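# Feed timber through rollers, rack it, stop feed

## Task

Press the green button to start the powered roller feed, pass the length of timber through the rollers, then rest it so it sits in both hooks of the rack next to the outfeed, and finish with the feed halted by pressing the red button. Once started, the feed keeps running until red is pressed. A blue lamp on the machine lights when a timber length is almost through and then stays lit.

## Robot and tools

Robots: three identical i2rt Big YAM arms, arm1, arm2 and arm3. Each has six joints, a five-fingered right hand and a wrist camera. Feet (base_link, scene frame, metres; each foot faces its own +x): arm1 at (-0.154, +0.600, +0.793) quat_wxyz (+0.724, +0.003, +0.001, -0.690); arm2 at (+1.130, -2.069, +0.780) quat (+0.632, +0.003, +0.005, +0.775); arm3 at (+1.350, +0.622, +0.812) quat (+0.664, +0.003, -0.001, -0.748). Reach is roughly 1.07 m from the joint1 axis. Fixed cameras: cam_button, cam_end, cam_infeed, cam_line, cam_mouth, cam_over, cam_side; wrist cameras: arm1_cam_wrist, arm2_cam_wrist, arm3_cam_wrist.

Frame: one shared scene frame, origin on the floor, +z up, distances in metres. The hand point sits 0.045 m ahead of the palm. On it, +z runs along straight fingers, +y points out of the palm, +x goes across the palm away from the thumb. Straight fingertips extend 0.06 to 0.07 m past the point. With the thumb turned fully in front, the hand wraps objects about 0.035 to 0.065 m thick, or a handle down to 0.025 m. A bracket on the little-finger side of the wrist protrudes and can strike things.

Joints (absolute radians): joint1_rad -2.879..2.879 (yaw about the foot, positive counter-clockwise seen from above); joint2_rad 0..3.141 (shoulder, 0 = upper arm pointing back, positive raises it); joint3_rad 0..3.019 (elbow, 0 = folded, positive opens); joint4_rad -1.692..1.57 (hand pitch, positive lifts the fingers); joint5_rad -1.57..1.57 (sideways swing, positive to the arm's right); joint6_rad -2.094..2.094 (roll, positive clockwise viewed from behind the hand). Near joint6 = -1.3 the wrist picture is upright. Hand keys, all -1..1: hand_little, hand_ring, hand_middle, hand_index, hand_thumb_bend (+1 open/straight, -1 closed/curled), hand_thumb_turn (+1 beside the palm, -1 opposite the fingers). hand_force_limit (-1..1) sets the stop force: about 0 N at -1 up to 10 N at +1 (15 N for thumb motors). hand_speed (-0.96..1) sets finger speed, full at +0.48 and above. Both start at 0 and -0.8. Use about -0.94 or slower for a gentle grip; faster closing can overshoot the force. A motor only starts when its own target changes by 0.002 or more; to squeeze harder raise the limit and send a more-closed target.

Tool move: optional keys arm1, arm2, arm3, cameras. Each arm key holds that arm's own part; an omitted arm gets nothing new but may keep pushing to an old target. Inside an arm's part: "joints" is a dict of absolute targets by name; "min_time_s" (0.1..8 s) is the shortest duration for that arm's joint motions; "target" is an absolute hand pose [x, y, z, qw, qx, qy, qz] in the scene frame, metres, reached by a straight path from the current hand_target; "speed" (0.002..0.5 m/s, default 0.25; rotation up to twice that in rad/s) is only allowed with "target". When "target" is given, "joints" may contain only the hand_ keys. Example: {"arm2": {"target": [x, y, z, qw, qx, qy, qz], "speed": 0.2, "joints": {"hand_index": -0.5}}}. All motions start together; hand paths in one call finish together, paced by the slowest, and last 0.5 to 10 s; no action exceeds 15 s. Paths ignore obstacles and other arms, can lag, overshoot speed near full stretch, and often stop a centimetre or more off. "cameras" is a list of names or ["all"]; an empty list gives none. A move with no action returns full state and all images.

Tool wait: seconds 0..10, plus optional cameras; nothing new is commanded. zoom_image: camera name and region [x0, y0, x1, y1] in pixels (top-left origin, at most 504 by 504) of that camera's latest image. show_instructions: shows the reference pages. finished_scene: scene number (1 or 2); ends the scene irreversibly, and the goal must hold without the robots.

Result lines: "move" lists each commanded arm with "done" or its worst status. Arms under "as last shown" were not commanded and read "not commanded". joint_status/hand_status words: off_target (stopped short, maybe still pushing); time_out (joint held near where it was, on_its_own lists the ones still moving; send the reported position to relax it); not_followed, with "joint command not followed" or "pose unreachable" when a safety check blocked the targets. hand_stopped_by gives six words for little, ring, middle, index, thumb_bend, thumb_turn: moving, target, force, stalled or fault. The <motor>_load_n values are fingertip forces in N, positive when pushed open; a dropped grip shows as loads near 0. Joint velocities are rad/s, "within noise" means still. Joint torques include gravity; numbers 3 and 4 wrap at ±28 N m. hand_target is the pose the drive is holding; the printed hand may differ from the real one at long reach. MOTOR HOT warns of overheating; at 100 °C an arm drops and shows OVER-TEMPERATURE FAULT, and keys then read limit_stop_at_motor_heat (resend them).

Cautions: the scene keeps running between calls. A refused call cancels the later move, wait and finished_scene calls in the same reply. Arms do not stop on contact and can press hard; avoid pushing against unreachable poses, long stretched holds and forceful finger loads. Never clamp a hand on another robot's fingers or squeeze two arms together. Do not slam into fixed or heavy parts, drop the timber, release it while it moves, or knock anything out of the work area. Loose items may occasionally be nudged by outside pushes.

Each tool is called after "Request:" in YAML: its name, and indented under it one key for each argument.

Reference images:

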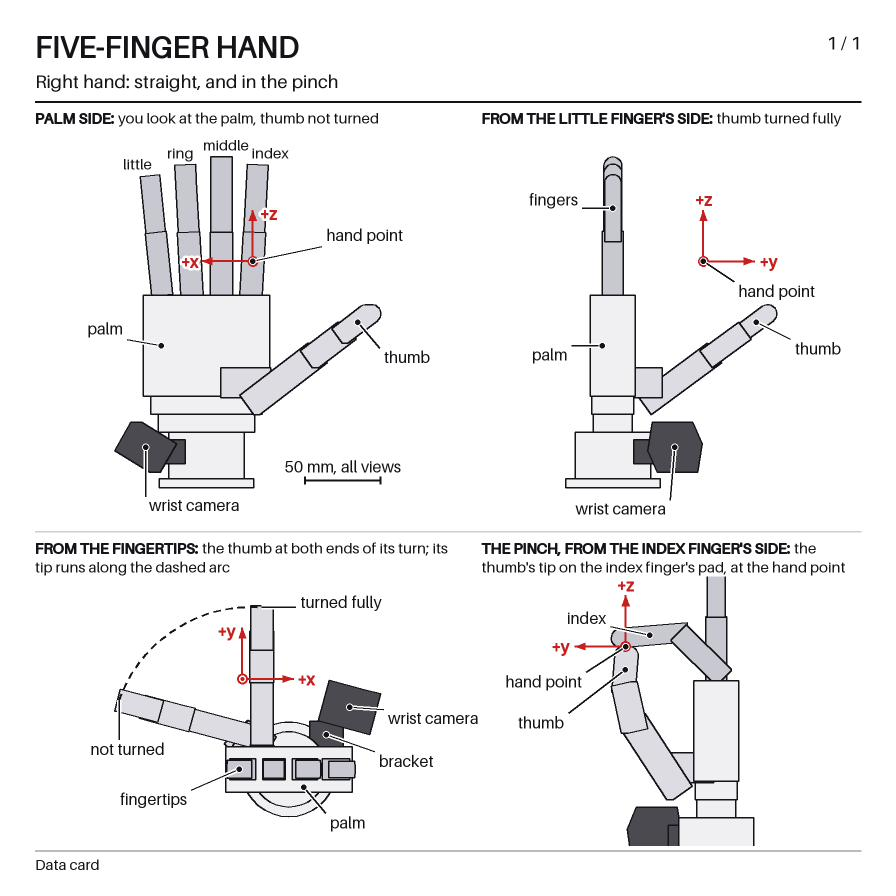

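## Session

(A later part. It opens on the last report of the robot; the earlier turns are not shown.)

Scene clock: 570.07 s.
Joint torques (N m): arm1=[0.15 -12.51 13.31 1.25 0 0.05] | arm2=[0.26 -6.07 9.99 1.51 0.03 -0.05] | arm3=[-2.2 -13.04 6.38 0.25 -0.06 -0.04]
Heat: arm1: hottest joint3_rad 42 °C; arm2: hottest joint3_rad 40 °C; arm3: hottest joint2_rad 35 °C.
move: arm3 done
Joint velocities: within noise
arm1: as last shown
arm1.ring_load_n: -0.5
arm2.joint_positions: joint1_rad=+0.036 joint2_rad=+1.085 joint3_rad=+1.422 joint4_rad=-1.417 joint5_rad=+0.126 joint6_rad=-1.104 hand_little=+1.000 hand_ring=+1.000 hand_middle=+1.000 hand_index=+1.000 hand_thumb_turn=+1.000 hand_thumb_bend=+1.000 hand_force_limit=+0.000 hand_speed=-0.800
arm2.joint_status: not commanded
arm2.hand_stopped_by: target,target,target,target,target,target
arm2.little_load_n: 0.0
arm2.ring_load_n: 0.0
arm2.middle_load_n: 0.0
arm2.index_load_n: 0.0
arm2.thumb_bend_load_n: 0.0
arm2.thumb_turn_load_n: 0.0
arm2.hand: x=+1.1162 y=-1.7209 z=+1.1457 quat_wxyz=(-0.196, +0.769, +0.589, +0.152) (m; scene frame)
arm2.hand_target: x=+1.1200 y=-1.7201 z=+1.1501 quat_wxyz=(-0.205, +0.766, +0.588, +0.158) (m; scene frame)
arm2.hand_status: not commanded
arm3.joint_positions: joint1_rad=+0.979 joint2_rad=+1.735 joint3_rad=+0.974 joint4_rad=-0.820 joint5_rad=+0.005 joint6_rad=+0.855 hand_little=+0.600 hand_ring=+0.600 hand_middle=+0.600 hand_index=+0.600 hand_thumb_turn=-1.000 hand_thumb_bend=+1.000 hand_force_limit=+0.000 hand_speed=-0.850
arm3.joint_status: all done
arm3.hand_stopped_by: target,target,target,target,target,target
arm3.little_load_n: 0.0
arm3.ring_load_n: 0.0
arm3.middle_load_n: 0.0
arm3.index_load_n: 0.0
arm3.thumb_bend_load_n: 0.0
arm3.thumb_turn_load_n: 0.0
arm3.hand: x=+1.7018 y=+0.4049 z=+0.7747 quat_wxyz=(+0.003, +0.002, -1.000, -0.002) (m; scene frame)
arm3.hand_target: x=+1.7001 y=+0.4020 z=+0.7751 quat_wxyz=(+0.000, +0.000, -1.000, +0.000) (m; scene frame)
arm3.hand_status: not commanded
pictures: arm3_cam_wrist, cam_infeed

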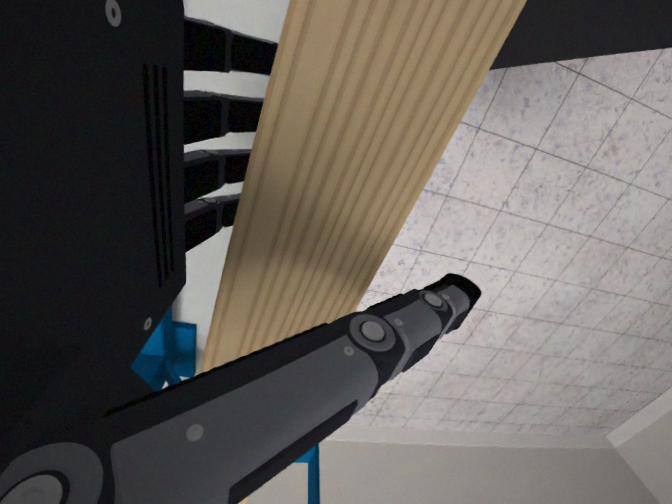

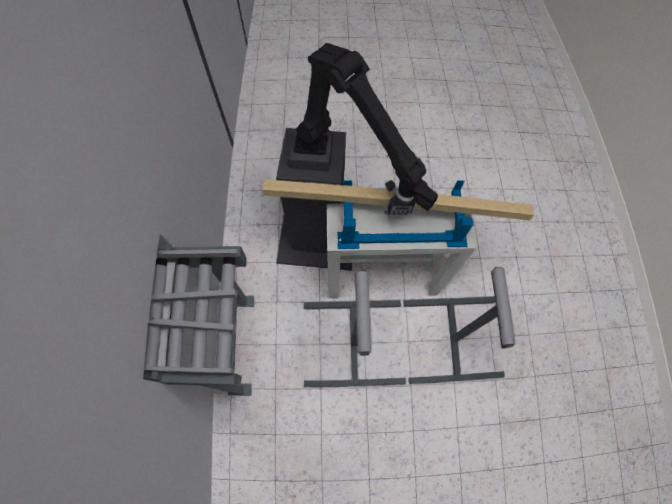

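Request:
move:
  arm3: {"target": [1.69, 0.413, 0.775, 0, 0.0471, 0.9989, 0], "speed": 0.05}
  cameras: ["arm3_cam_wrist"]

Request:
zoom_image:
  camera: "arm3_cam_wrist"
  region: [160, 0, 520, 400]

Scene clock: 616.40 s.
Joint torques (N m): arm1=[0.09 -12.51 13.3 1.24 -0.01 0.05] | arm2=[0.21 -5.95 9.95 1.54 0.03 -0.06] | arm3=[-2.61 -13.39 6.12 0.55 -0.07 0.09]
Heat: arm1: hottest joint3_rad 43 °C; arm2: hottest joint3_rad 40 °C; arm3: hottest joint2_rad 36 °C.
move: arm3 done
Joint velocities: within noise
arm1.joint_positions: joint1_rad=-0.132 joint2_rad=+1.674 joint3_rad=+1.969 joint4_rad=-1.363 joint5_rad=-0.040 joint6_rad=-1.391 hand_little=+1.000 hand_ring=+1.000 hand_middle=+1.000 hand_index=+1.000 hand_thumb_turn=+1.000 hand_thumb_bend=+1.000 hand_force_limit=+0.000 hand_speed=-0.800
arm1.joint_status: not commanded
arm1.hand_stopped_by: target,target,target,target,target,target
arm1.little_load_n: 0.0
arm1.ring_load_n: 0.0
arm1.middle_load_n: 0.0
arm1.index_load_n: 0.0
arm1.thumb_bend_load_n: 0.0
arm1.thumb_turn_load_n: 0.0
arm1.hand: x=-0.2514 y=+0.0158 z=+1.1437 quat_wxyz=(+0.150, +0.592, -0.767, +0.196) (m; scene frame)
arm1.hand_target: x=-0.2500 y=+0.0007 z=+1.1498 quat_wxyz=(+0.158, +0.588, -0.766, +0.206) (m; scene frame)
arm1.hand_status: not commanded
arm2: as last shown
arm3.joint_positions: joint1_rad=+0.979 joint2_rad=+1.702 joint3_rad=+0.910 joint4_rad=-0.802 joint5_rad=+0.005 joint6_rad=+0.939 hand_little=+0.600 hand_ring=+0.600 hand_middle=+0.600 hand_index=+0.600 hand_thumb_turn=-1.000 hand_thumb_bend=+1.000 hand_force_limit=+0.000 hand_speed=-0.850
arm3.joint_status: not commanded
arm3.hand_stopped_by: target,target,target,target,target,target
arm3.little_load_n: 0.0
arm3.ring_load_n: 0.0
arm3.middle_load_n: 0.0
arm3.index_load_n: 0.0
arm3.thumb_bend_load_n: 0.0
arm3.thumb_turn_load_n: 0.0
arm3.hand: x=+1.6890 y=+0.4174 z=+0.7705 quat_wxyz=(+0.008, -0.040, -0.999, -0.006) (m; scene frame)
arm3.hand_target: x=+1.6899 y=+0.4131 z=+0.7749 quat_wxyz=(+0.000, -0.047, -0.999, +0.000) (m; scene frame)
arm3.hand_status: done (0.006 m and 1.4 deg from the pose sent, 0.014 m and 5.7 deg at the start)
pictures: arm3_cam_wrist

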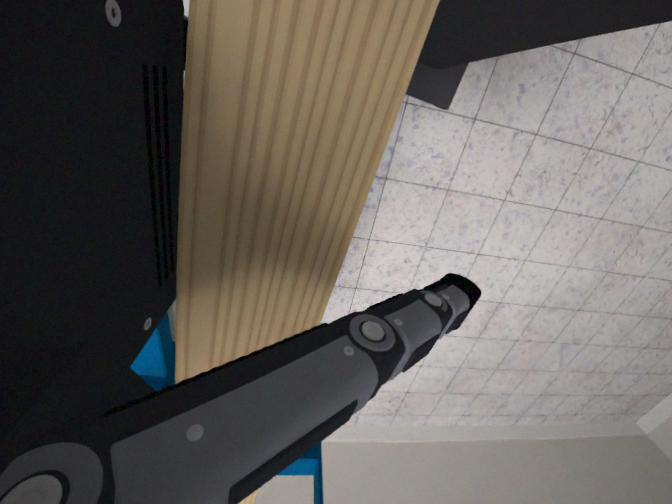

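Scaled by 1.260 from the camera's 672x504 image, which has a finer 960x720 frame.

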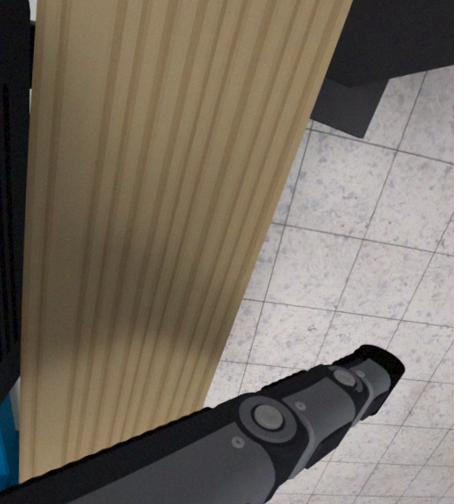

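Request:
move:
  arm3: {"joints": {"hand_thumb_bend": -0.7, "hand_force_limit": -0.2, "hand_speed": -0.88}}
  cameras: ["arm3_cam_wrist"]

Request:
move:
  arm3: {"joints": {"hand_little": -0.3, "hand_ring": -0.3, "hand_middle": -0.3, "hand_index": -0.3, "hand_force_limit": -0.1, "hand_speed": -0.88}}
  cameras: ["arm3_cam_wrist", "cam_infeed"]

Request:
zoom_image:
  camera: "arm3_cam_wrist"
  region: [160, 0, 520, 400]

Scene clock: 632.83 s.
Joint torques (N m): arm1=[0.09 -12.57 13.31 1.25 -0.01 0.05] | arm2=[0.26 -5.89 9.94 1.54 0.03 -0.05] | arm3=[-0.44 -12.98 6.5 0.29 0.05 -0.02]
Heat: arm1: hottest joint3_rad 43 °C; arm2: hottest joint3_rad 40 °C; arm3: hottest joint2_rad 36 °C.
move: arm3 off_target
Joint velocities: within noise
arm1, arm2: as last shown
arm3.joint_positions: joint1_rad=+0.979 joint2_rad=+1.697 joint3_rad=+0.907 joint4_rad=-0.802 joint5_rad=+0.002 joint6_rad=+0.944 hand_little=+0.600 hand_ring=+0.600 hand_middle=+0.600 hand_index=+0.600 hand_thumb_turn=-1.000 hand_thumb_bend=+0.308 hand_force_limit=-0.200 hand_speed=-0.880
arm3.joint_status: hand_thumb_bend off_target (ended at +0.308, target -0.700); the others done
arm3.hand_stopped_by: target,target,target,target,force,target
arm3.little_load_n: 0.0
arm3.ring_load_n: 0.0
arm3.middle_load_n: 0.0
arm3.index_load_n: 0.0
arm3.thumb_bend_load_n: 6.5
arm3.thumb_turn_load_n: 0.5
arm3.hand: x=+1.6888 y=+0.4184 z=+0.7715 quat_wxyz=(+0.006, -0.042, -0.999, -0.007) (m; scene frame)
arm3.hand_target: x=+1.6900 y=+0.4131 z=+0.7750 quat_wxyz=(+0.000, -0.047, -0.999, +0.000) (m; scene frame)
arm3.hand_status: not commanded
pictures: arm3_cam_wrist

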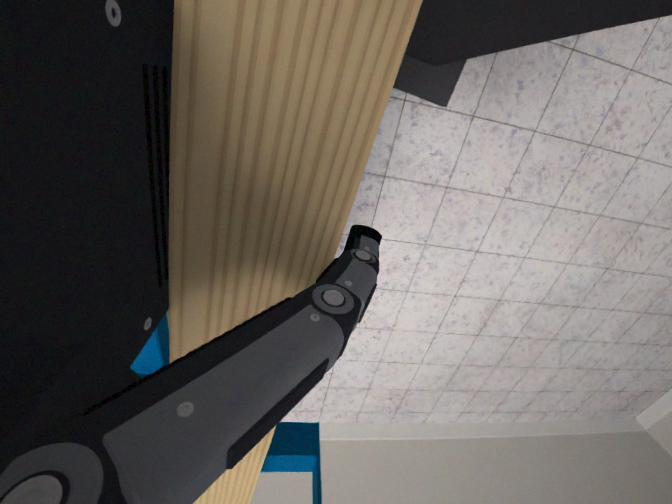

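Scene clock: 635.73 s.
Joint torques (N m): arm1=[0.15 -12.51 13.3 1.25 -0.01 0.05] | arm2=[0.21 -6.07 9.95 1.58 0.02 -0.06] | arm3=[-2.67 -12.45 6.52 0.29 0.06 0.1]
Heat: arm1: hottest joint3_rad 43 °C; arm2: hottest joint3_rad 40 °C; arm3: hottest joint2_rad 36 °C.
move: arm3 off_target
Joint velocities: within noise
arm1, arm2: as last shown
arm3.joint_positions: joint1_rad=+0.979 joint2_rad=+1.697 joint3_rad=+0.906 joint4_rad=-0.797 joint5_rad=+0.004 joint6_rad=+0.936 hand_little=+0.301 hand_ring=+0.346 hand_middle=+0.390 hand_index=+0.446 hand_thumb_turn=-1.000 hand_thumb_bend=+0.310 hand_force_limit=-0.100 hand_speed=-0.880
arm3.joint_status: hand_little off_target (ended at +0.301, target -0.300); hand_ring off_target (ended at +0.346, target -0.300); hand_middle off_target (ended at +0.390, target -0.300); hand_index off_target (ended at +0.446, target -0.300); the others done
arm3.hand_stopped_by: force,force,force,force,force,target
arm3.little_load_n: 4.0
arm3.ring_load_n: 3.0
arm3.middle_load_n: 2.0
arm3.index_load_n: 1.5
arm3.thumb_bend_load_n: 20.5
arm3.thumb_turn_load_n: 7.0
arm3.hand: x=+1.6888 y=+0.4179 z=+0.7712 quat_wxyz=(+0.005, -0.038, -0.999, -0.005) (m; scene frame)
arm3.hand_target: x=+1.6900 y=+0.4130 z=+0.7750 quat_wxyz=(+0.000, -0.047, -0.999, +0.000) (m; scene frame)
arm3.hand_status: not commanded
pictures: arm3_cam_wrist, cam_infeed

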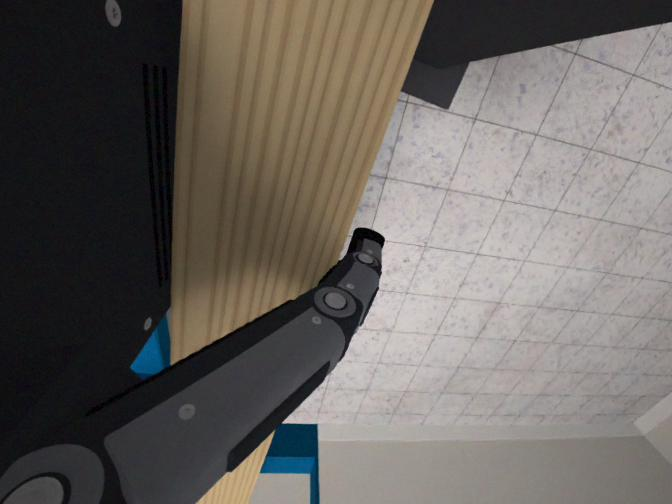

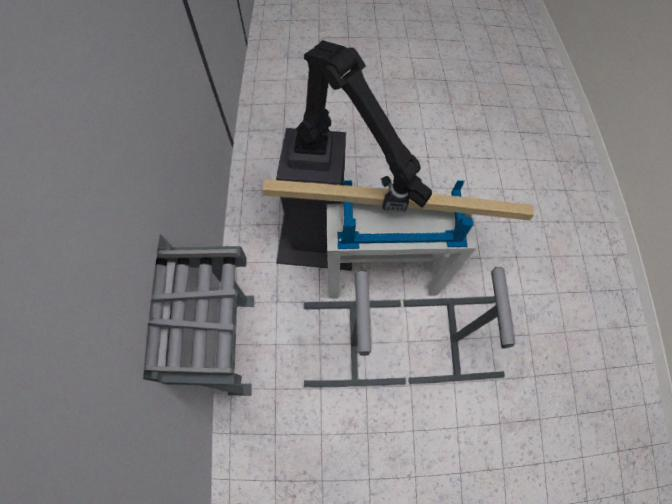

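Scaled by 1.260 from the camera's 672x504 image, which has a finer 960x720 frame.

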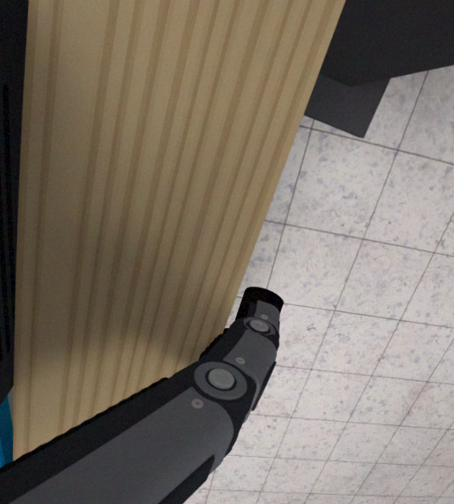

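Request:
move:
  arm3: {"target": [1.69, 0.413, 0.87, 0, 0.0471, 0.9989, 0], "speed": 0.06}
  cameras: ["arm3_cam_wrist", "cam_infeed", "cam_line"]

Request:
zoom_image:
  camera: "cam_infeed"
  region: [240, 100, 560, 300]

Scene clock: 643.33 s.
Joint torques (N m): arm1=[0.09 -12.51 13.31 1.26 0 0.05] | arm2=[0.21 -5.83 9.95 1.52 0.04 -0.06] | arm3=[-2.37 -14.86 12.98 -0.92 -0.41 0.01]
Heat: arm1: hottest joint3_rad 43 °C; arm2: hottest joint3_rad 40 °C; arm3: hottest joint2_rad 36 °C.
move: arm3 off_target
Joint velocities: within noise
arm1, arm2: as last shown
arm3.joint_positions: joint1_rad=+0.977 joint2_rad=+1.573 joint3_rad=+0.936 joint4_rad=-1.042 joint5_rad=+0.013 joint6_rad=+0.946 hand_little=+0.300 hand_ring=+0.346 hand_middle=+0.390 hand_index=+0.446 hand_thumb_turn=-1.000 hand_thumb_bend=+0.308 hand_force_limit=-0.100 hand_speed=-0.880
arm3.joint_status: not commanded
arm3.hand_stopped_by: force,force,force,force,force,target
arm3.little_load_n: 0.5
arm3.ring_load_n: 1.5
arm3.middle_load_n: 2.5
arm3.index_load_n: 1.5
arm3.thumb_bend_load_n: 5.0
arm3.thumb_turn_load_n: 3.0
arm3.hand: x=+1.6633 y=+0.4361 z=+0.8290 quat_wxyz=(+0.044, -0.044, -0.998, -0.029) (m; scene frame)
arm3.hand_target: x=+1.6880 y=+0.4147 z=+0.8696 quat_wxyz=(+0.000, -0.047, -0.999, +0.000) (m; scene frame)
arm3.hand_status: off_target (0.054 m and 6.0 deg from the pose sent, 0.099 m and 1.4 deg at the start)
pictures: arm3_cam_wrist, cam_infeed, cam_line

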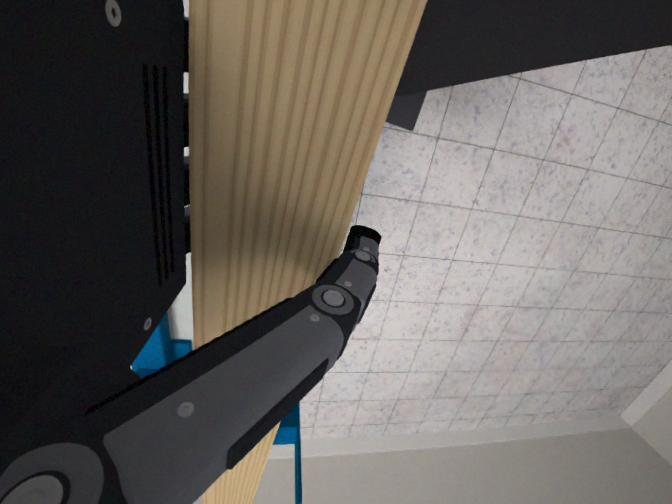

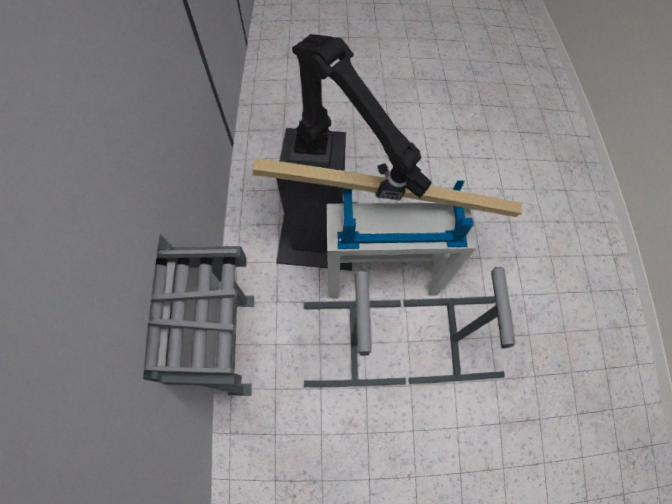

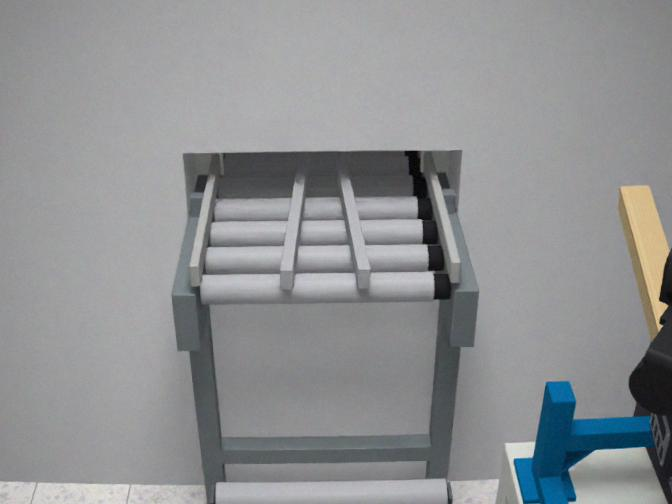

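Scaled by 1.575 from the camera's 672x504 image, which has a finer 960x720 frame.

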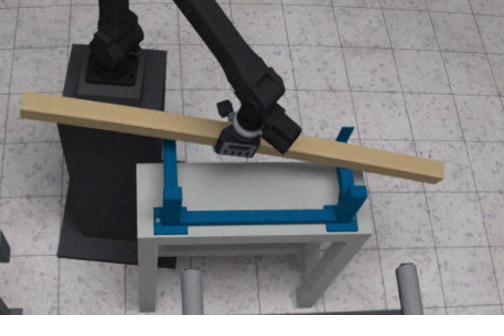

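Request:
move:
  arm3: {"target": [1.69, 0.38, 0.97, 0, 0, 1, 0], "speed": 0.12}
  cameras: ["cam_infeed"]

Request:
move:
  arm3: {"target": [1.47, 0.0, 0.97, 0, 0, 1, 0], "speed": 0.15}
  cameras: ["arm3_cam_wrist", "cam_infeed", "cam_line"]

Scene clock: 668.60 s.
Joint torques (N m): arm1=[0.09 -12.51 13.3 1.25 -0.01 0.05] | arm2=[0.38 -6.01 10.03 1.59 0.03 -0.07] | arm3=[-1.55 -10.99 11.88 -0.4 -0.28 -0.06]
Heat: arm1: hottest joint3_rad 43 °C; arm2: hottest joint3_rad 40 °C; arm3: hottest joint2_rad 35 °C.
move: arm3 off_target
Joint velocities: within noise
arm1, arm2: as last shown
arm1.middle_load_n: 0.5
arm2.ring_load_n: 0.5
arm3.joint_positions: joint1_rad=+0.918 joint2_rad=+1.494 joint3_rad=+1.229 joint4_rad=-1.332 joint5_rad=+0.009 joint6_rad=+0.808 hand_little=+0.300 hand_ring=+0.345 hand_middle=+0.390 hand_index=+0.446 hand_thumb_turn=-1.000 hand_thumb_bend=+0.307 hand_force_limit=-0.100 hand_speed=-0.880
arm3.joint_status: not commanded
arm3.hand_stopped_by: force,force,force,force,force,target
arm3.little_load_n: 0.0
arm3.ring_load_n: 0.0
arm3.middle_load_n: 0.0
arm3.index_load_n: 0.0
arm3.thumb_bend_load_n: 0.0
arm3.thumb_turn_load_n: 0.0
arm3.hand: x=+1.6819 y=+0.3863 z=+0.9586 quat_wxyz=(+0.010, -0.004, -1.000, -0.007) (m; scene frame)
arm3.hand_target: x=+1.6896 y=+0.3802 z=+0.9700 quat_wxyz=(+0.000, +0.000, -1.000, +0.000) (m; scene frame)
arm3.hand_status: off_target (0.015 m and 1.4 deg from the pose sent, 0.154 m and 7.8 deg at the start)
pictures: cam_infeed

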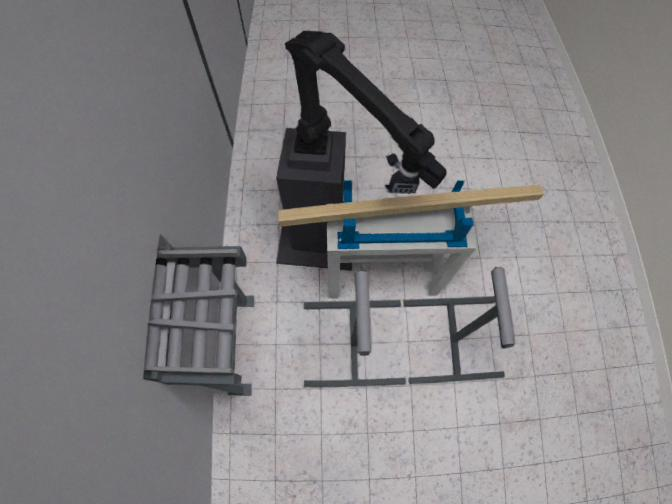

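Scene clock: 672.57 s.
Joint torques (N m): arm1=[0.09 -12.51 13.3 1.24 -0.01 0.05] | arm2=[0.32 -6.07 9.91 1.55 0.04 -0.06] | arm3=[-0.38 -18.84 12.72 -0.14 -0.13 -0.03]
Heat: arm1: hottest joint3_rad 43 °C; arm2: hottest joint3_rad 40 °C; arm3: hottest joint2_rad 35 °C.
move: arm3 off_target
Joint velocities: within noise
arm1, arm2: as last shown
arm1.middle_load_n: 0.0
arm2.ring_load_n: 0.0
arm3.joint_positions: joint1_rad=+0.252 joint2_rad=+2.186 joint3_rad=+2.287 joint4_rad=-1.660 joint5_rad=+0.008 joint6_rad=+0.141 hand_little=+0.300 hand_ring=+0.345 hand_middle=+0.390 hand_index=+0.446 hand_thumb_turn=-1.000 hand_thumb_bend=+0.307 hand_force_limit=-0.100 hand_speed=-0.880
arm3.joint_status: not commanded
arm3.hand_stopped_by: force,force,force,force,force,target
arm3.little_load_n: 0.0
arm3.ring_load_n: 0.0
arm3.middle_load_n: 0.0
arm3.index_load_n: 0.0
arm3.thumb_bend_load_n: 0.0
arm3.thumb_turn_load_n: 0.0
arm3.hand: x=+1.4685 y=+0.0089 z=+0.9815 quat_wxyz=(+0.000, -0.004, -1.000, +0.005) (m; scene frame)
arm3.hand_target: x=+1.4698 y=+0.0006 z=+0.9699 quat_wxyz=(+0.000, +0.000, -1.000, +0.001) (m; scene frame)
arm3.hand_status: off_target (0.015 m and 0.8 deg from the pose sent, 0.441 m and 1.4 deg at the start)
pictures: arm3_cam_wrist, cam_infeed, cam_line

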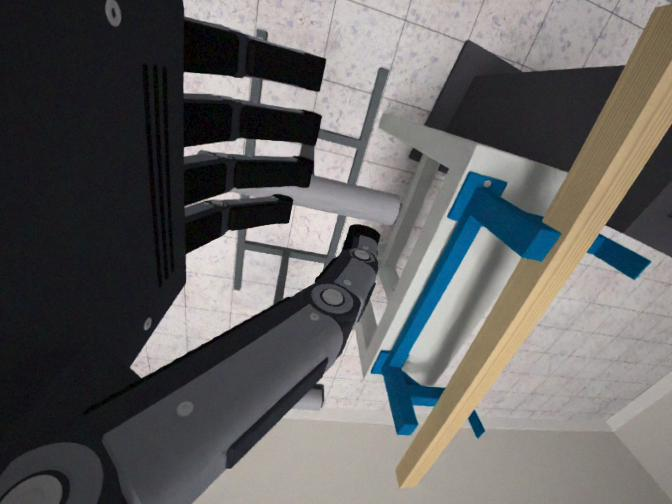

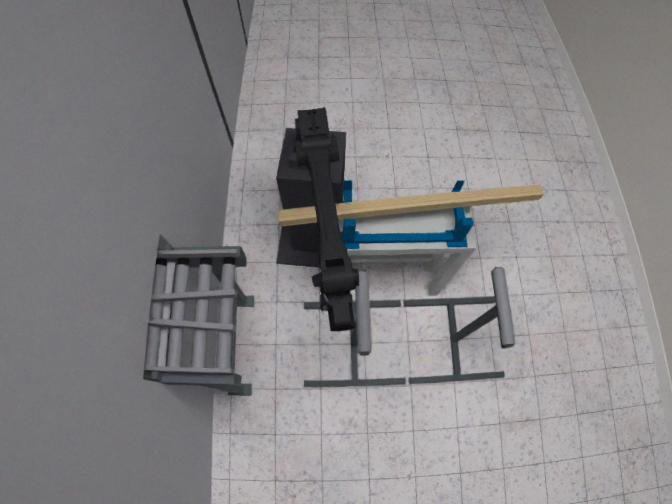

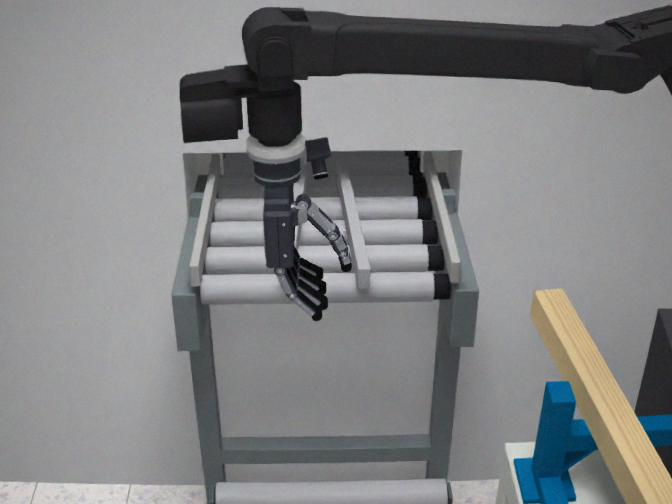

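Request:
move:
  arm3: {"target": [1.72, 0.38, 1.0, 0, -0.0497, 0.9988, 0], "speed": 0.3, "joints": {"hand_little": 1, "hand_ring": 1, "hand_middle": 1, "hand_index": 1, "hand_thumb_bend": 1, "hand_speed": -0.5}}
  cameras: ["arm3_cam_wrist", "cam_infeed"]

Request:
move:
  arm3: {"target": [1.73, 0.39, 0.87, 0, -0.0497, 0.9988, 0], "speed": 0.15}
  cameras: ["arm3_cam_wrist", "cam_infeed", "cam_line"]

Request:
zoom_image:
  camera: "arm3_cam_wrist"
  region: [160, 0, 520, 400]

Request:
zoom_image:
  camera: "cam_infeed"
  region: [240, 100, 560, 300]

Scene clock: 708.17 s.
Joint torques (N m): arm1=[0.09 -12.51 13.31 1.25 -0.01 0.05] | arm2=[0.15 -6.01 9.89 1.54 0.04 -0.06] | arm3=[-0.79 -13.45 9.01 0.23 0.05 0.08]
Heat: arm1: hottest joint3_rad 43 °C; arm2: hottest joint3_rad 40 °C; arm3: hottest joint2_rad 36 °C.
move: arm3 done
Joint velocities: within noise
arm1, arm2: as last shown
arm1.thumb_turn_load_n: 0.5
arm3.joint_positions: joint1_rad=+0.972 joint2_rad=+1.565 joint3_rad=+1.414 joint4_rad=-1.433 joint5_rad=+0.002 joint6_rad=+0.744 hand_little=+1.000 hand_ring=+1.000 hand_middle=+1.000 hand_index=+1.000 hand_thumb_turn=-1.000 hand_thumb_bend=+1.000 hand_force_limit=-0.100 hand_speed=-0.500
arm3.joint_status: all done
arm3.hand_stopped_by: target,target,target,target,target,target
arm3.little_load_n: 0.0
arm3.ring_load_n: 0.0
arm3.middle_load_n: 0.0
arm3.index_load_n: 0.0
arm3.thumb_bend_load_n: -0.5
arm3.thumb_turn_load_n: 0.0
arm3.hand: x=+1.7206 y=+0.3811 z=+0.9978 quat_wxyz=(+0.002, +0.054, -0.999, -0.005) (m; scene frame)
arm3.hand_target: x=+1.7200 y=+0.3799 z=+1.0001 quat_wxyz=(+0.000, +0.050, -0.999, +0.000) (m; scene frame)
arm3.hand_status: done (0.002 m and 0.8 deg from the pose sent, 0.449 m and 6.2 deg at the start)
pictures: arm3_cam_wrist, cam_infeed

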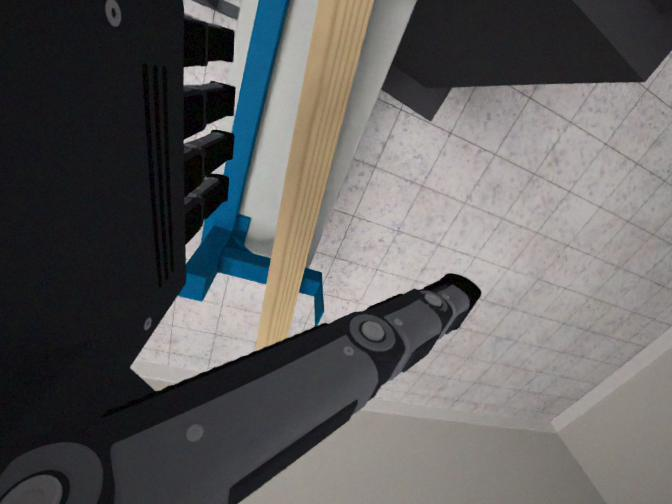

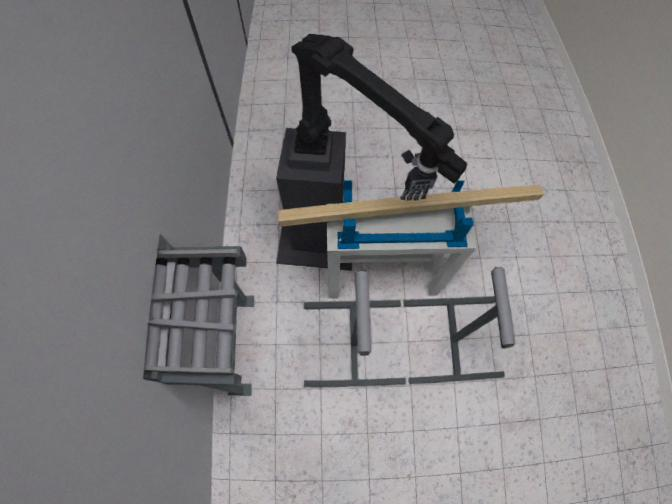

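Scene clock: 709.77 s.
Joint torques (N m): arm1=[0.09 -12.57 13.3 1.25 -0.01 0.05] | arm2=[0.32 -5.89 9.94 1.54 0.03 -0.06] | arm3=[-1.03 -10.81 8.43 0.21 0.12 0.12]
Heat: arm1: hottest joint3_rad 43 °C; arm2: hottest joint3_rad 41 °C; arm3: hottest joint2_rad 36 °C.
move: arm3 done
Joint velocities: within noise
arm1: as last shown
arm1.little_load_n: -0.5
arm1.thumb_turn_load_n: 0.0
arm2.joint_positions: joint1_rad=+0.036 joint2_rad=+1.085 joint3_rad=+1.422 joint4_rad=-1.417 joint5_rad=+0.126 joint6_rad=-1.104 hand_little=+1.000 hand_ring=+1.000 hand_middle=+1.000 hand_index=+1.000 hand_thumb_turn=+1.000 hand_thumb_bend=+1.000 hand_force_limit=+0.000 hand_speed=-0.800
arm2.joint_status: not commanded
arm2.hand_stopped_by: target,target,target,target,target,target
arm2.little_load_n: 0.0
arm2.ring_load_n: 0.0
arm2.middle_load_n: 0.0
arm2.index_load_n: 0.0
arm2.thumb_bend_load_n: 0.0
arm2.thumb_turn_load_n: 0.0
arm2.hand: x=+1.1162 y=-1.7209 z=+1.1457 quat_wxyz=(-0.196, +0.769, +0.589, +0.152) (m; scene frame)
arm2.hand_target: x=+1.1200 y=-1.7201 z=+1.1501 quat_wxyz=(-0.205, +0.766, +0.588, +0.158) (m; scene frame)
arm2.hand_status: not commanded
arm3.joint_positions: joint1_rad=+0.991 joint2_rad=+1.639 joint3_rad=+1.179 joint4_rad=-1.102 joint5_rad=+0.002 joint6_rad=+0.773 hand_little=+1.000 hand_ring=+1.000 hand_middle=+1.000 hand_index=+1.000 hand_thumb_turn=-1.000 hand_thumb_bend=+1.000 hand_force_limit=-0.100 hand_speed=-0.500
arm3.joint_status: not commanded
arm3.hand_stopped_by: target,target,target,target,target,target
arm3.little_load_n: 0.0
arm3.ring_load_n: 0.0
arm3.middle_load_n: 0.0
arm3.index_load_n: 0.0
arm3.thumb_bend_load_n: 0.0
arm3.thumb_turn_load_n: 0.0
arm3.hand: x=+1.7267 y=+0.3887 z=+0.8796 quat_wxyz=(-0.006, +0.049, -0.999, +0.003) (m; scene frame)
arm3.hand_target: x=+1.7298 y=+0.3902 z=+0.8701 quat_wxyz=(+0.000, +0.050, -0.999, +0.000) (m; scene frame)
arm3.hand_status: done (0.010 m and 0.8 deg from the pose sent, 0.128 m and 0.8 deg at the start)
pictures: arm3_cam_wrist, cam_infeed, cam_line

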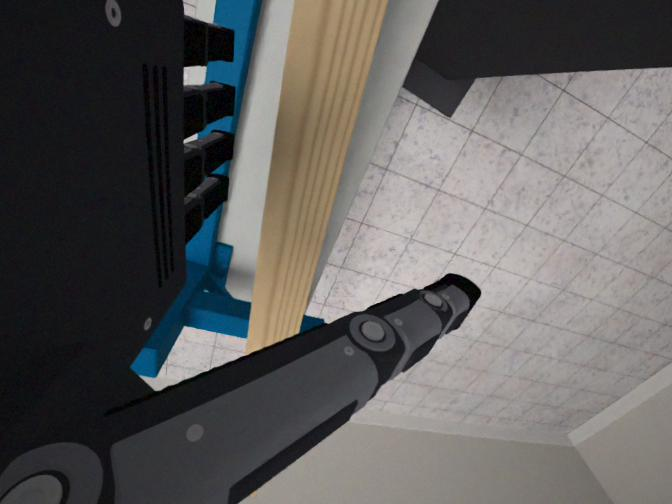

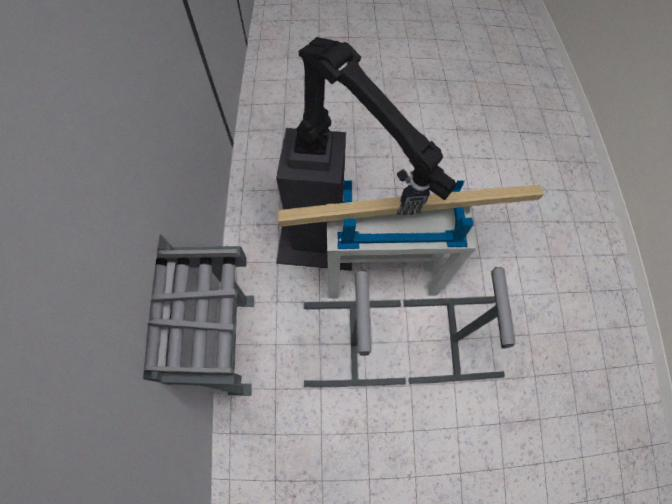

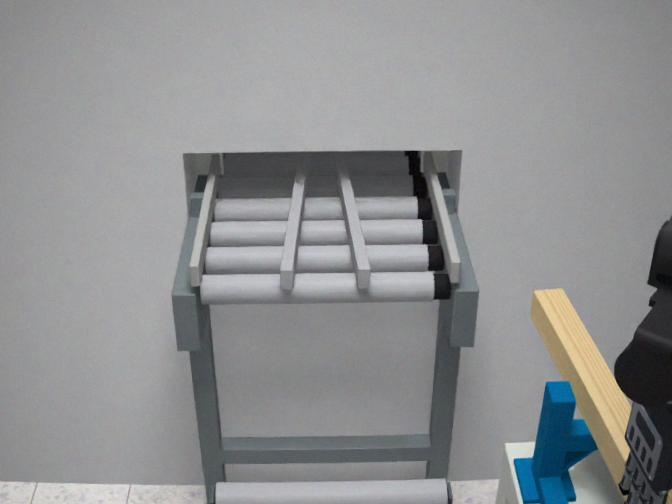

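Scaled by 1.260 from the camera's 672x504 image, which has a finer 960x720 frame.

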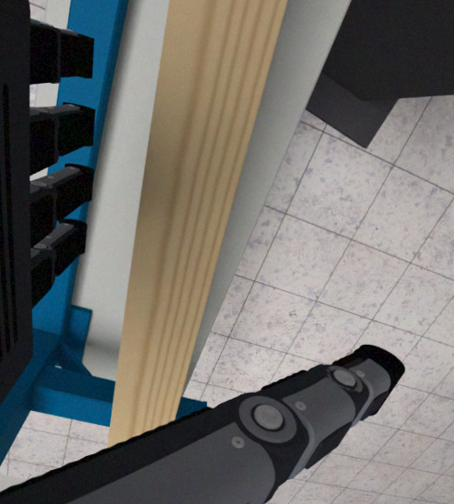

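Scaled by 1.575 from the camera's 672x504 image, which has a finer 960x720 frame.

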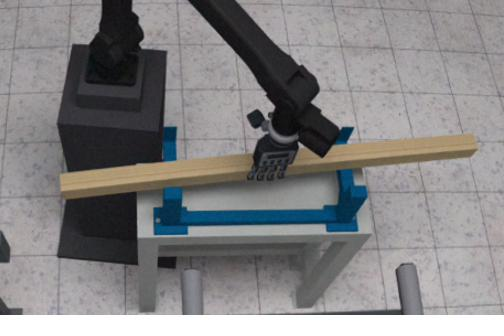

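Request:
zoom_image:
  camera: "cam_infeed"
  region: [270, 170, 370, 250]

Request:
zoom_image:
  camera: "arm3_cam_wrist"
  region: [220, 0, 420, 200]

Request:
zoom_image:
  camera: "cam_line"
  region: [500, 260, 672, 400]

Scaled by 5.040 from the camera's 672x504 image, which has a finer 960x720 frame.

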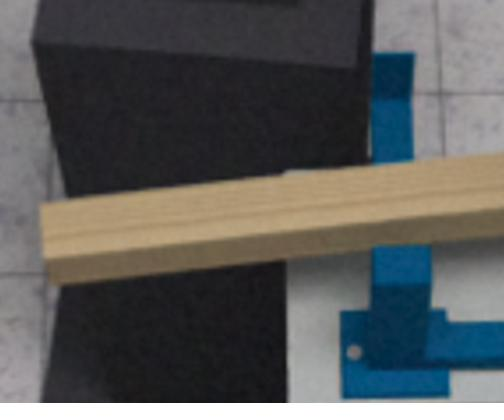

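Scaled by 2.520 from the camera's 672x504 image, which has a finer 960x720 frame.

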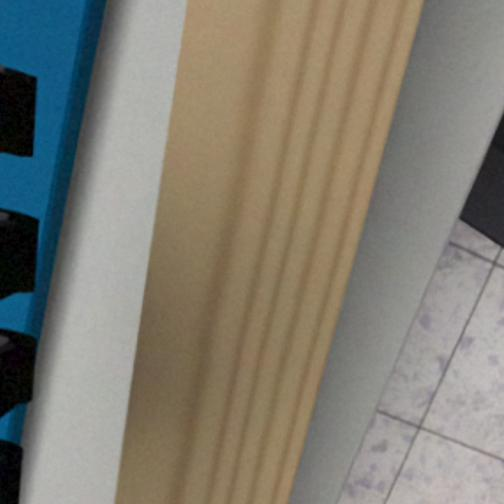

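Scaled by 2.930 from the camera's 672x504 image, which has a finer 960x720 frame.

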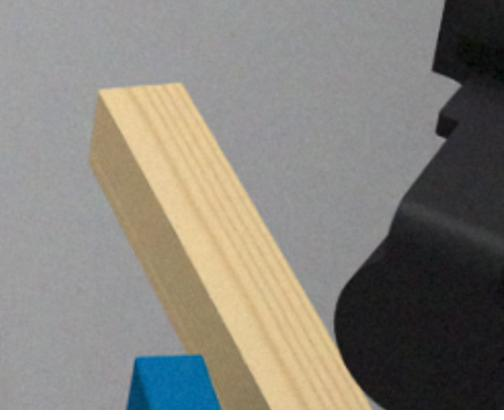

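Request:
move:
  arm3: {"target": [1.738, 0.392, 0.77, 0, -0.0497, 0.9988, 0], "speed": 0.1, "joints": {"hand_little": 0.85, "hand_ring": 0.85, "hand_middle": 0.85, "hand_index": 0.85}}
  cameras: ["arm3_cam_wrist"]

Request:
zoom_image:
  camera: "arm3_cam_wrist"
  region: [160, 0, 520, 400]

Scene clock: 732.43 s.
Joint torques (N m): arm1=[0.09 -12.51 13.31 1.25 -0.01 0.05] | arm2=[0.32 -5.89 9.88 1.59 0.02 -0.05] | arm3=[-0.21 -12.04 7.16 0.54 0.06 -0.02]
Heat: arm1: hottest joint3_rad 43 °C; arm2: hottest joint3_rad 41 °C; arm3: hottest joint2_rad 35 °C.
move: arm3 off_target
Joint velocities: within noise
arm1.joint_positions: joint1_rad=-0.132 joint2_rad=+1.674 joint3_rad=+1.969 joint4_rad=-1.363 joint5_rad=-0.040 joint6_rad=-1.391 hand_little=+1.000 hand_ring=+1.000 hand_middle=+1.000 hand_index=+1.000 hand_thumb_turn=+1.000 hand_thumb_bend=+1.000 hand_force_limit=+0.000 hand_speed=-0.800
arm1.joint_status: not commanded
arm1.hand_stopped_by: target,target,target,target,target,target
arm1.little_load_n: 0.0
arm1.ring_load_n: 0.0
arm1.middle_load_n: 0.0
arm1.index_load_n: 0.0
arm1.thumb_bend_load_n: 0.0
arm1.thumb_turn_load_n: 0.0
arm1.hand: x=-0.2514 y=+0.0158 z=+1.1437 quat_wxyz=(+0.150, +0.592, -0.767, +0.196) (m; scene frame)
arm1.hand_target: x=-0.2500 y=+0.0007 z=+1.1498 quat_wxyz=(+0.158, +0.588, -0.766, +0.206) (m; scene frame)
arm1.hand_status: not commanded
arm2: as last shown
arm3.joint_positions: joint1_rad=+1.004 joint2_rad=+1.797 joint3_rad=+1.094 joint4_rad=-0.852 joint5_rad=+0.002 joint6_rad=+0.786 hand_little=+0.850 hand_ring=+0.850 hand_middle=+0.850 hand_index=+0.850 hand_thumb_turn=-1.000 hand_thumb_bend=+1.000 hand_force_limit=-0.100 hand_speed=-0.500
arm3.joint_status: all done
arm3.hand_stopped_by: target,target,target,target,target,target
arm3.little_load_n: 0.0
arm3.ring_load_n: 0.0
arm3.middle_load_n: 0.0
arm3.index_load_n: 0.0
arm3.thumb_bend_load_n: 0.0
arm3.thumb_turn_load_n: 0.0
arm3.hand: x=+1.7374 y=+0.3880 z=+0.7823 quat_wxyz=(-0.008, +0.049, -0.999, +0.005) (m; scene frame)
arm3.hand_target: x=+1.7376 y=+0.3921 z=+0.7702 quat_wxyz=(+0.000, +0.050, -0.999, +0.000) (m; scene frame)
arm3.hand_status: off_target (0.013 m and 1.1 deg from the pose sent, 0.110 m and 0.8 deg at the start)
pictures: arm3_cam_wrist

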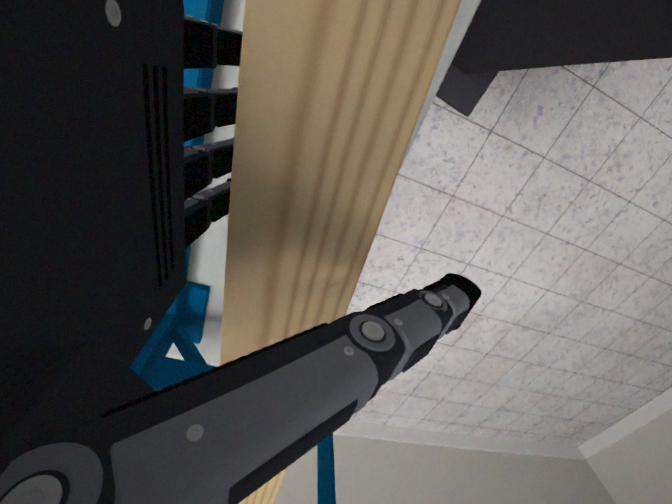

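Scaled by 1.260 from the camera's 672x504 image, which has a finer 960x720 frame.

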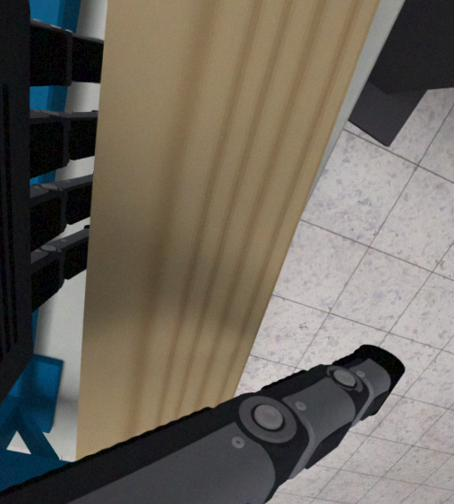

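Request:
move:
  arm3: {"joints": {"hand_little": -0.3, "hand_ring": -0.3, "hand_middle": -0.3, "hand_index": -0.3, "hand_force_limit": 0.1, "hand_speed": -0.88}}
  cameras: ["arm3_cam_wrist", "cam_infeed"]

Request:
zoom_image:
  camera: "arm3_cam_wrist"
  region: [160, 0, 520, 400]

Scene clock: 743.97 s.
Joint torques (N m): arm1=[0.09 -12.51 13.31 1.25 -0.01 0.05] | arm2=[0.38 -6.07 9.94 1.55 0.03 -0.05] | arm3=[-0.79 -14.33 7.99 -0.05 -0.2 0.05]
Heat: arm1: hottest joint3_rad 43 °C; arm2: hottest joint3_rad 41 °C; arm3: hottest joint2_rad 35 °C.
move: arm3 off_target
Joint velocities: within noise
arm1, arm2: as last shown
arm3.joint_positions: joint1_rad=+1.006 joint2_rad=+1.827 joint3_rad=+1.083 joint4_rad=-0.839 joint5_rad=+0.009 joint6_rad=+0.792 hand_little=-0.219 hand_ring=-0.207 hand_middle=-0.217 hand_index=-0.229 hand_thumb_turn=-1.000 hand_thumb_bend=+1.000 hand_force_limit=+0.100 hand_speed=-0.880
arm3.joint_status: hand_little off_target (ended at -0.219, target -0.300); hand_ring off_target (ended at -0.207, target -0.300); hand_middle off_target (ended at -0.217, target -0.300); hand_index off_target (ended at -0.229, target -0.300); the others done
arm3.hand_stopped_by: force,force,force,force,target,target
arm3.little_load_n: 5.5
arm3.ring_load_n: 2.5
arm3.middle_load_n: 8.0
arm3.index_load_n: 7.5
arm3.thumb_bend_load_n: 1.5
arm3.thumb_turn_load_n: 0.5
arm3.hand: x=+1.7316 y=+0.3924 z=+0.7658 quat_wxyz=(+0.005, +0.048, -0.999, -0.002) (m; scene frame)
arm3.hand_target: x=+1.7376 y=+0.3923 z=+0.7702 quat_wxyz=(+0.000, +0.050, -0.999, +0.000) (m; scene frame)
arm3.hand_status: not commanded
pictures: arm3_cam_wrist, cam_infeed

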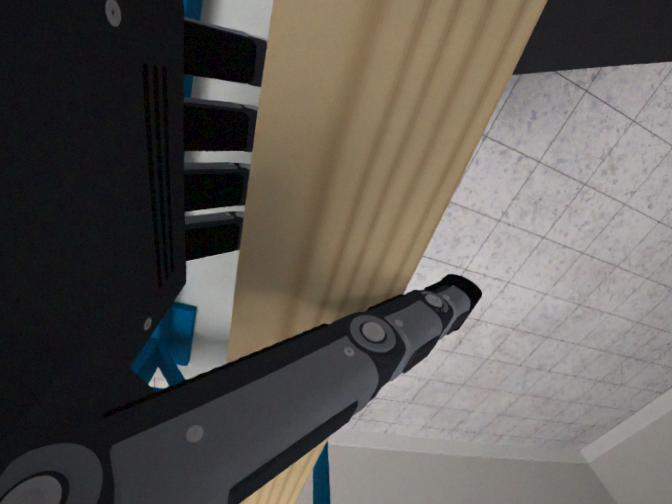

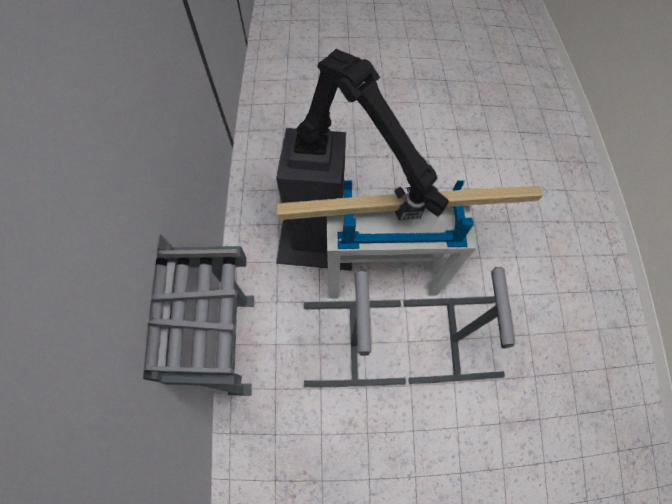

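Scaled by 1.260 from the camera's 672x504 image, which has a finer 960x720 frame.

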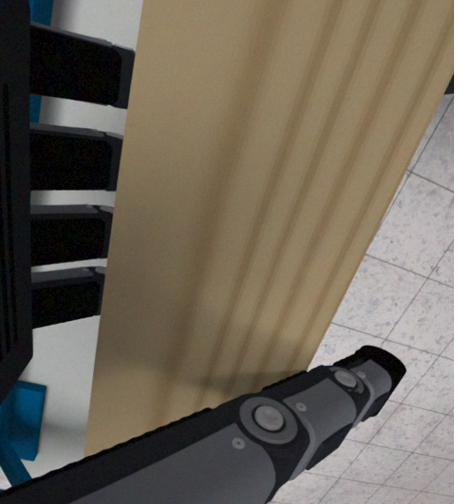

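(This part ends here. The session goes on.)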